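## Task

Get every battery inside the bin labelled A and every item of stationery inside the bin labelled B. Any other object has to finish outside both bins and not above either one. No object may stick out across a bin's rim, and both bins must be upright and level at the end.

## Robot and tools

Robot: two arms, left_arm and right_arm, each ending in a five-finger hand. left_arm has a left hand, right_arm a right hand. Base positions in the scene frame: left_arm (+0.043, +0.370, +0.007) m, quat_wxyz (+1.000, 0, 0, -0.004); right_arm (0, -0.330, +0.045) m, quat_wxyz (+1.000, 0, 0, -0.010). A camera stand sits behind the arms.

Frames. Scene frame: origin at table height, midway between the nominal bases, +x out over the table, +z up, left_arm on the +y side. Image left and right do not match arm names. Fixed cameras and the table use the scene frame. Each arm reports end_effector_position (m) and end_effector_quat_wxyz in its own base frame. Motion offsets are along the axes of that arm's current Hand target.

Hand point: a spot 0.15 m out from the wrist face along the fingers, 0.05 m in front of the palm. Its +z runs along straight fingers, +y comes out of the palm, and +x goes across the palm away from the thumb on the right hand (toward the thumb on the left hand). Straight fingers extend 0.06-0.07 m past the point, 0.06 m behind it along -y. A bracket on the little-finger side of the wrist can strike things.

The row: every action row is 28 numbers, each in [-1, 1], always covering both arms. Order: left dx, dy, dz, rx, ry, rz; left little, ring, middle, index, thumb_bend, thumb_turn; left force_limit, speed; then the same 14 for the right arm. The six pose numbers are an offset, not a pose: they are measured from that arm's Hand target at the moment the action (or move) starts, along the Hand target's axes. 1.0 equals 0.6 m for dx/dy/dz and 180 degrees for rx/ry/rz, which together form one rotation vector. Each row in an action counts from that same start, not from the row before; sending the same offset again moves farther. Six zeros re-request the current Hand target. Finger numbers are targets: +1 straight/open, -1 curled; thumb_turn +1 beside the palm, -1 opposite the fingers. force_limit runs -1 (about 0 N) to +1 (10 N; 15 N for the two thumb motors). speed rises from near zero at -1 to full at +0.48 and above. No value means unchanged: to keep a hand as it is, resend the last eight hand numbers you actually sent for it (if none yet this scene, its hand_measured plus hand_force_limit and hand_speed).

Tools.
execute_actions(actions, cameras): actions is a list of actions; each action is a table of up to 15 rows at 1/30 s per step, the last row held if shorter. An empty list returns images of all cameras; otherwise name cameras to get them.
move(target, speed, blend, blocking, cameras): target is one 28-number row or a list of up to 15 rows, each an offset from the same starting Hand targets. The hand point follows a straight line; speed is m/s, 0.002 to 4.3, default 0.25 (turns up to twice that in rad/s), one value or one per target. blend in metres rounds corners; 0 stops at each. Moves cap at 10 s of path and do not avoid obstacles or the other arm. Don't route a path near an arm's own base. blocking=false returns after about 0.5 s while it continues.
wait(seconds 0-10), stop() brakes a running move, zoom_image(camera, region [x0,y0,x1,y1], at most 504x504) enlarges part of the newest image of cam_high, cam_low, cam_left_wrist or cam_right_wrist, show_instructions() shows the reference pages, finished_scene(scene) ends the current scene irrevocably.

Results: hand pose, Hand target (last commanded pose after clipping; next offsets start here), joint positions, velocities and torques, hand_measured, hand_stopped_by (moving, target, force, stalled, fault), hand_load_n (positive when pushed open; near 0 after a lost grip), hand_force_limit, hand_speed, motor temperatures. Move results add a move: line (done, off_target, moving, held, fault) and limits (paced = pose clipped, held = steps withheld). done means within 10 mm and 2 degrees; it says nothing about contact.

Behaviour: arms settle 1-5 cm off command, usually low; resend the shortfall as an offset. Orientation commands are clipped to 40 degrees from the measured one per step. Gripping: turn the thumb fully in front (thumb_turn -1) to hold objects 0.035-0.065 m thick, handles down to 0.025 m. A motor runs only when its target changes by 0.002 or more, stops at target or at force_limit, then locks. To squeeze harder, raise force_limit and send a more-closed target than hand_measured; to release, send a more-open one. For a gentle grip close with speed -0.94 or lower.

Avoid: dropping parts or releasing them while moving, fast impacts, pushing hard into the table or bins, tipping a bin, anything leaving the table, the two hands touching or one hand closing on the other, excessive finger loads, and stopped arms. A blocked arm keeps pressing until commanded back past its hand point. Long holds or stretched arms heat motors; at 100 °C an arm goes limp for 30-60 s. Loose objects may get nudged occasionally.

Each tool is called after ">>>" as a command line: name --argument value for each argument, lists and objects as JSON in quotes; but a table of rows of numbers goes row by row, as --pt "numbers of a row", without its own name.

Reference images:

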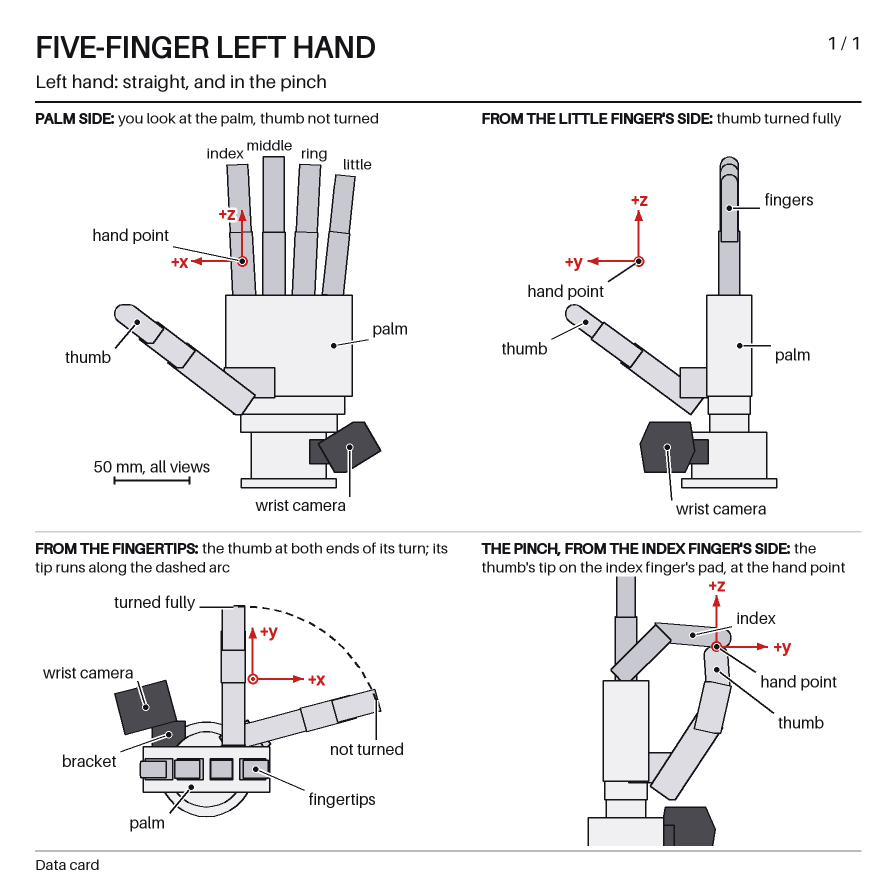

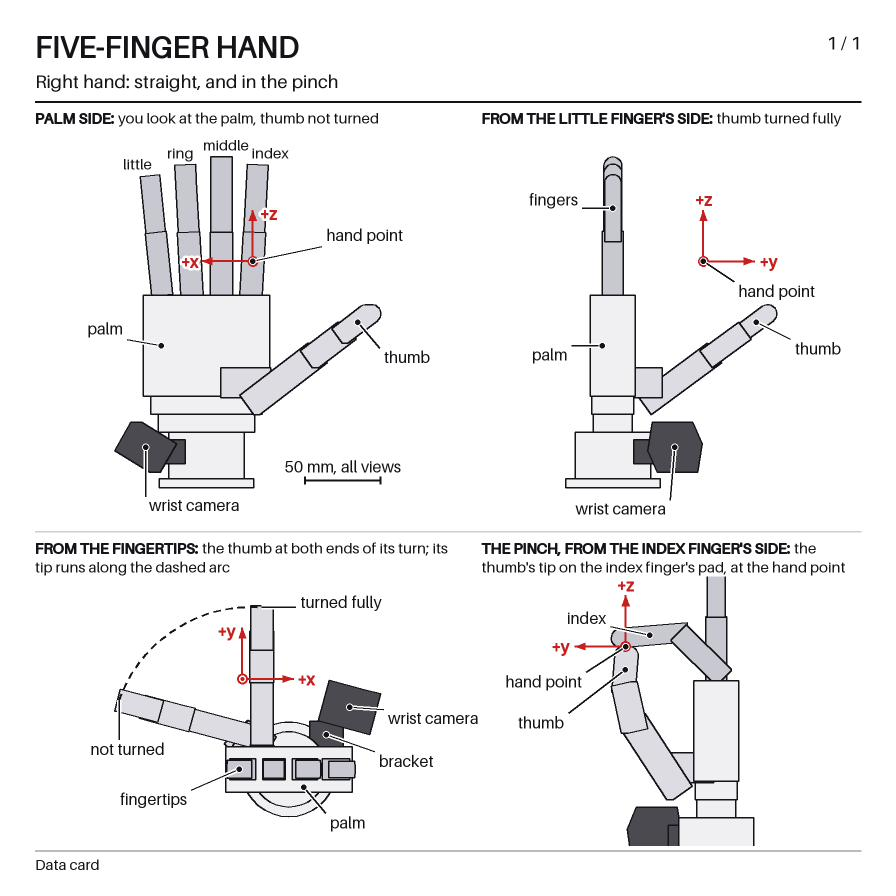

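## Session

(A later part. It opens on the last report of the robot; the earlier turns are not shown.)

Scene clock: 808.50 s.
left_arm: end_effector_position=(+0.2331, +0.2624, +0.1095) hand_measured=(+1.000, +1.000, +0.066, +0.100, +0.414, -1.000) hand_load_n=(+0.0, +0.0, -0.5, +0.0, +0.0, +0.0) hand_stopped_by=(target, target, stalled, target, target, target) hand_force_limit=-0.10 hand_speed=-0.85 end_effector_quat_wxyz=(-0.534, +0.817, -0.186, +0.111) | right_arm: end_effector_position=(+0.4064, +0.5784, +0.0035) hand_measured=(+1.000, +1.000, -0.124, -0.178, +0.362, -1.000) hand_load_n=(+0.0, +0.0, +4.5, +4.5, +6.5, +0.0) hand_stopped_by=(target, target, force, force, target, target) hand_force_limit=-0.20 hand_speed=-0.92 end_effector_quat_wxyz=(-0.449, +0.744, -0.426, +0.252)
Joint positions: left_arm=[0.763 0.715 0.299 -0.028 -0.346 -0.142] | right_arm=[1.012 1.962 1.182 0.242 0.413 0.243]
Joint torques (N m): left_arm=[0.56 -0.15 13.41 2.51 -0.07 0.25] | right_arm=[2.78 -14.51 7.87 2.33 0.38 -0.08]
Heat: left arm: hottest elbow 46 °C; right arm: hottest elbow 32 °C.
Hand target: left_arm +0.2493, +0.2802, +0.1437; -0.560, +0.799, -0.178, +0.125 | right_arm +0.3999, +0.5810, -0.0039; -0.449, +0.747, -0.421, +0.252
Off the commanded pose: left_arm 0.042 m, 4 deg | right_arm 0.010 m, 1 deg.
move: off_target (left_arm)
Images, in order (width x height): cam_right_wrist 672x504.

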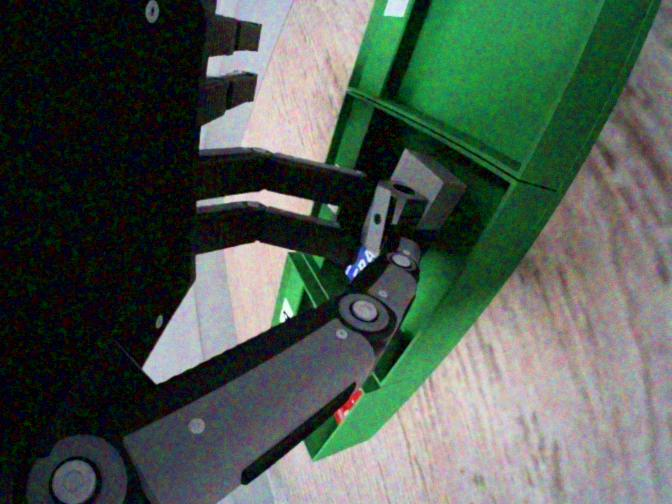

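>>> move --target '[0,0,0,0,0,0,1,1,0.1,0.1,0.42,-1,-0.1,-0.85,0,0,0,0,0,0,1,1,0.05,0.03,0.43,-1,-0.2,-0.85]' --speed 0.05 --cameras '["cam_right_wrist"]'

>>> zoom_image --camera "cam_right_wrist" --region '[320, 120, 520, 270]'

Scene clock: 813.90 s.
left_arm: end_effector_position=(+0.2331, +0.2624, +0.1095) hand_measured=(+1.000, +1.000, +0.066, +0.100, +0.414, -1.000) hand_load_n=(+0.0, +0.0, +0.0, +0.0, +0.0, +0.0) hand_stopped_by=(target, target, stalled, target, target, target) hand_force_limit=-0.10 hand_speed=-0.85 end_effector_quat_wxyz=(-0.534, +0.817, -0.186, +0.111) | right_arm: end_effector_position=(+0.4057, +0.5789, +0.0035) hand_measured=(+1.000, +1.000, +0.050, +0.030, +0.430, -1.000) hand_load_n=(+0.0, +0.0, -0.5, +0.0, +0.0, +0.0) hand_stopped_by=(target, target, target, target, target, target) hand_force_limit=-0.20 hand_speed=-0.85 end_effector_quat_wxyz=(-0.449, +0.744, -0.425, +0.252)
Joint positions: left_arm=[0.763 0.715 0.299 -0.028 -0.346 -0.142] | right_arm=[1.013 1.962 1.182 0.242 0.413 0.243]
Joint torques (N m): left_arm=[0.44 -0.09 13.39 2.52 -0.08 0.25] | right_arm=[2.61 -14.51 7.84 2.39 0.38 -0.07]
Heat: left arm: hottest elbow 46 °C; right arm: hottest elbow 31 °C.
Hand target: left_arm +0.2493, +0.2802, +0.1437; -0.560, +0.799, -0.178, +0.125 | right_arm +0.3999, +0.5810, -0.0038; -0.449, +0.747, -0.421, +0.252
Off the commanded pose: left_arm 0.042 m, 4 deg | right_arm 0.010 m, 1 deg.
move: off_target (left_arm)
Images, in order (width x height): cam_right_wrist 672x504.

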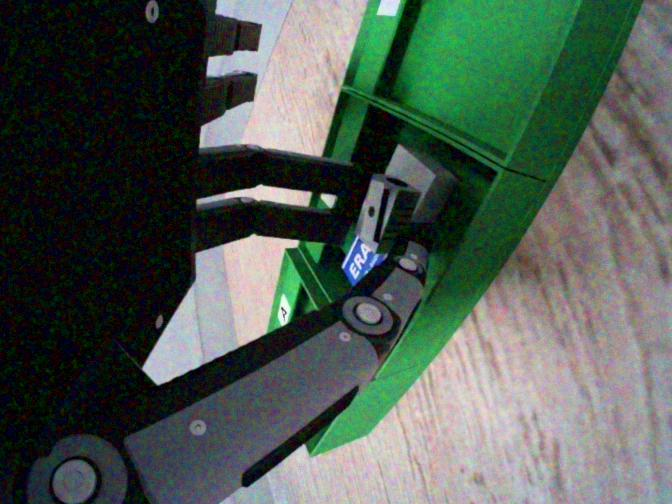

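Scaled by 2.520 from the camera's 672x504 image, which has a finer 960x720 frame.

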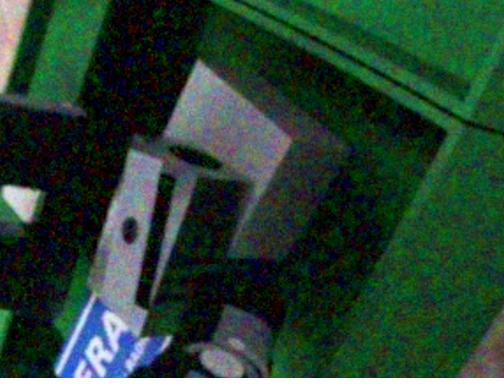

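>>> move --target '[0,0,0,0,0,0,1,1,0.1,0.1,0.42,-1,-0.1,-0.85,-0.002,-0.1688,-0.0623,0,0,0,1,1,0.05,0.03,0.43,-1,-0.2,-0.85]' --speed 0.06 --cameras '["cam_right_wrist"]'

>>> zoom_image --camera "cam_right_wrist" --region '[340, 80, 640, 304]'

Scene clock: 822.33 s.
left_arm: end_effector_position=(+0.2331, +0.2624, +0.1095) hand_measured=(+1.000, +1.000, +0.066, +0.100, +0.414, -1.000) hand_load_n=(+0.0, +0.0, +0.0, +0.0, +0.0, +0.0) hand_stopped_by=(target, target, stalled, target, target, target) hand_force_limit=-0.10 hand_speed=-0.85 end_effector_quat_wxyz=(-0.534, +0.817, -0.186, +0.111) | right_arm: end_effector_position=(+0.3988, +0.5688, +0.0644) hand_measured=(+1.000, +1.000, +0.050, +0.030, +0.430, -1.000) hand_load_n=(+0.0, +0.0, -0.5, +0.0, +0.0, +0.0) hand_stopped_by=(target, target, target, target, target, target) hand_force_limit=-0.20 hand_speed=-0.85 end_effector_quat_wxyz=(-0.421, +0.761, -0.425, +0.250)
Joint positions: left_arm=[0.763 0.715 0.299 -0.028 -0.346 -0.142] | right_arm=[1.013 1.837 1.229 0.003 0.411 0.243]
Joint torques (N m): left_arm=[0.38 -0.09 13.38 2.54 -0.07 0.25] | right_arm=[1.9 -16.21 14.37 1.31 0.16 -0.13]
Heat: left arm: hottest elbow 46 °C; right arm: hottest elbow 31 °C.
Hand target: left_arm +0.2493, +0.2802, +0.1437; -0.560, +0.799, -0.178, +0.125 | right_arm +0.4118, +0.5895, +0.1031; -0.449, +0.747, -0.421, +0.252
Off the commanded pose: left_arm 0.042 m, 4 deg | right_arm 0.046 m, 4 deg.
move: off_target (left_arm, right_arm)
Images, in order (width x height): cam_right_wrist 672x504.

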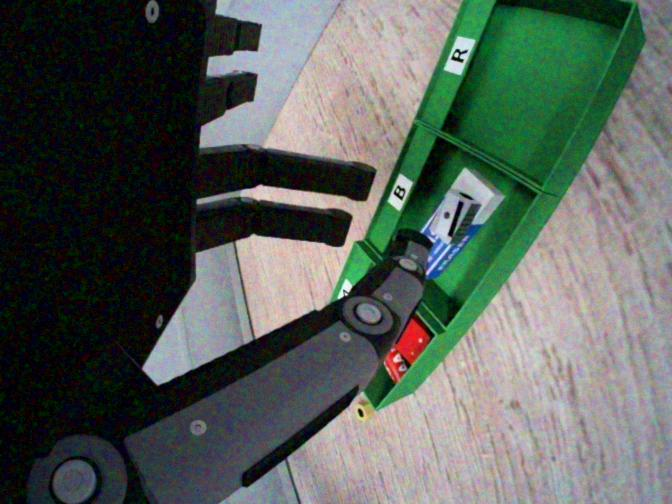

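Scaled by 1.680 from the camera's 672x504 image, which has a finer 960x720 frame.

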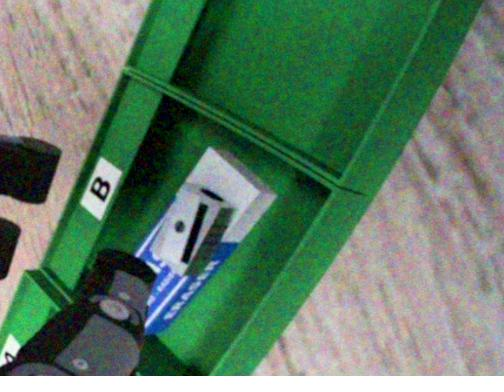

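>>> move --pt "0 0 0 0 0 0 1 1 0.1 0.1 0.42 -1 -0.1 -0.85 0 -0.0883 -0.0469 0 0 0 1 1 0.05 0.03 0.43 -1 -0.2 -0.85" --pt "0 0 0 0 0 0 1 1 0.1 0.1 0.42 -1 -0.1 -0.85 0.286 0.0375 -0.355 0 0 0 1 1 0.05 0.03 0.43 -1 -0.2 -0.85" --speed '[0.1,0.25]' --blend '[0.02,0]' --cameras '["cam_high","cam_low"]'

>>> zoom_image --camera "cam_high" --region '[110, 60, 250, 200]'

Scene clock: 830.77 s.
left_arm: end_effector_position=(+0.2331, +0.2624, +0.1095) hand_measured=(+1.000, +1.000, +0.066, +0.100, +0.414, -1.000) hand_load_n=(+0.0, +0.0, +0.0, +0.0, +0.0, +0.0) hand_stopped_by=(target, target, stalled, target, target, target) hand_force_limit=-0.10 hand_speed=-0.85 end_effector_quat_wxyz=(-0.534, +0.817, -0.186, +0.111) | right_arm: end_effector_position=(+0.3314, +0.3429, +0.1884) hand_measured=(+1.000, +1.000, +0.050, +0.030, +0.430, -1.000) hand_load_n=(+0.0, +0.0, +0.0, +0.0, +0.0, +0.0) hand_stopped_by=(target, target, target, target, target, target) hand_force_limit=-0.20 hand_speed=-0.85 end_effector_quat_wxyz=(-0.456, +0.742, -0.424, +0.250)
Joint positions: left_arm=[0.763 0.715 0.299 -0.028 -0.346 -0.142] | right_arm=[0.82 1.083 0.732 -0.142 0.24 0.145]
Joint torques (N m): left_arm=[0.38 -0.15 13.41 2.51 -0.07 0.25] | right_arm=[1.49 -4.54 10.36 1.5 0.05 -0.17]
Heat: left arm: hottest elbow 47 °C; right arm: hottest elbow 32 °C.
Hand target: left_arm +0.2493, +0.2802, +0.1437; -0.560, +0.799, -0.178, +0.125 | right_arm +0.3313, +0.3396, +0.1831; -0.449, +0.747, -0.421, +0.252
Off the commanded pose: left_arm 0.042 m, 4 deg | right_arm 0.006 m, 1 deg.
move: off_target (left_arm)
Images, in order (width x height): cam_high 504x504, cam_low 504x504.

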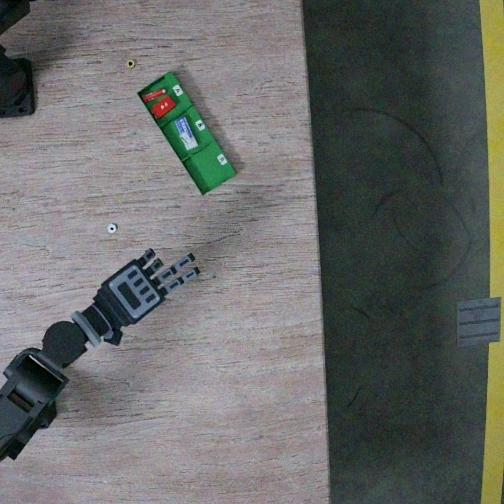

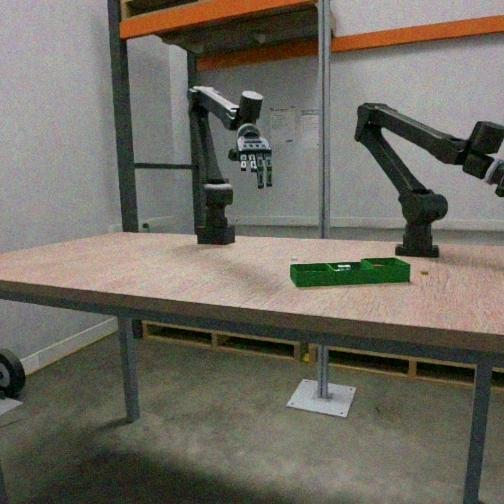

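Scaled by 3.600 from the camera's 504x504 image, which has a finer 720x720 frame.

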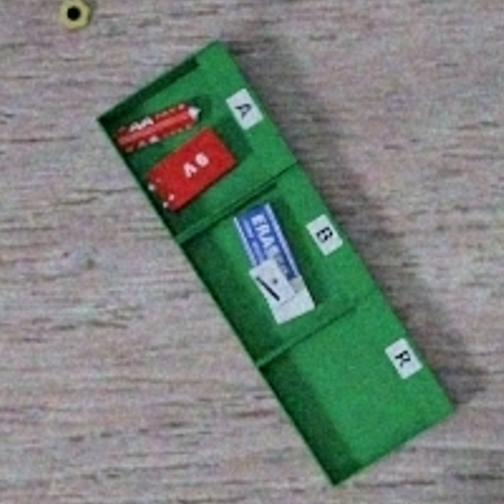

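>>> zoom_image --camera "cam_low" --region '[280, 235, 440, 305]'

Scaled by 3.150 from the camera's 504x504 image, which has a finer 720x720 frame.

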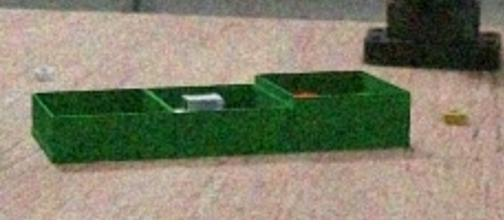

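>>> finished_scene --scene 3

The scene is finished: the task was done.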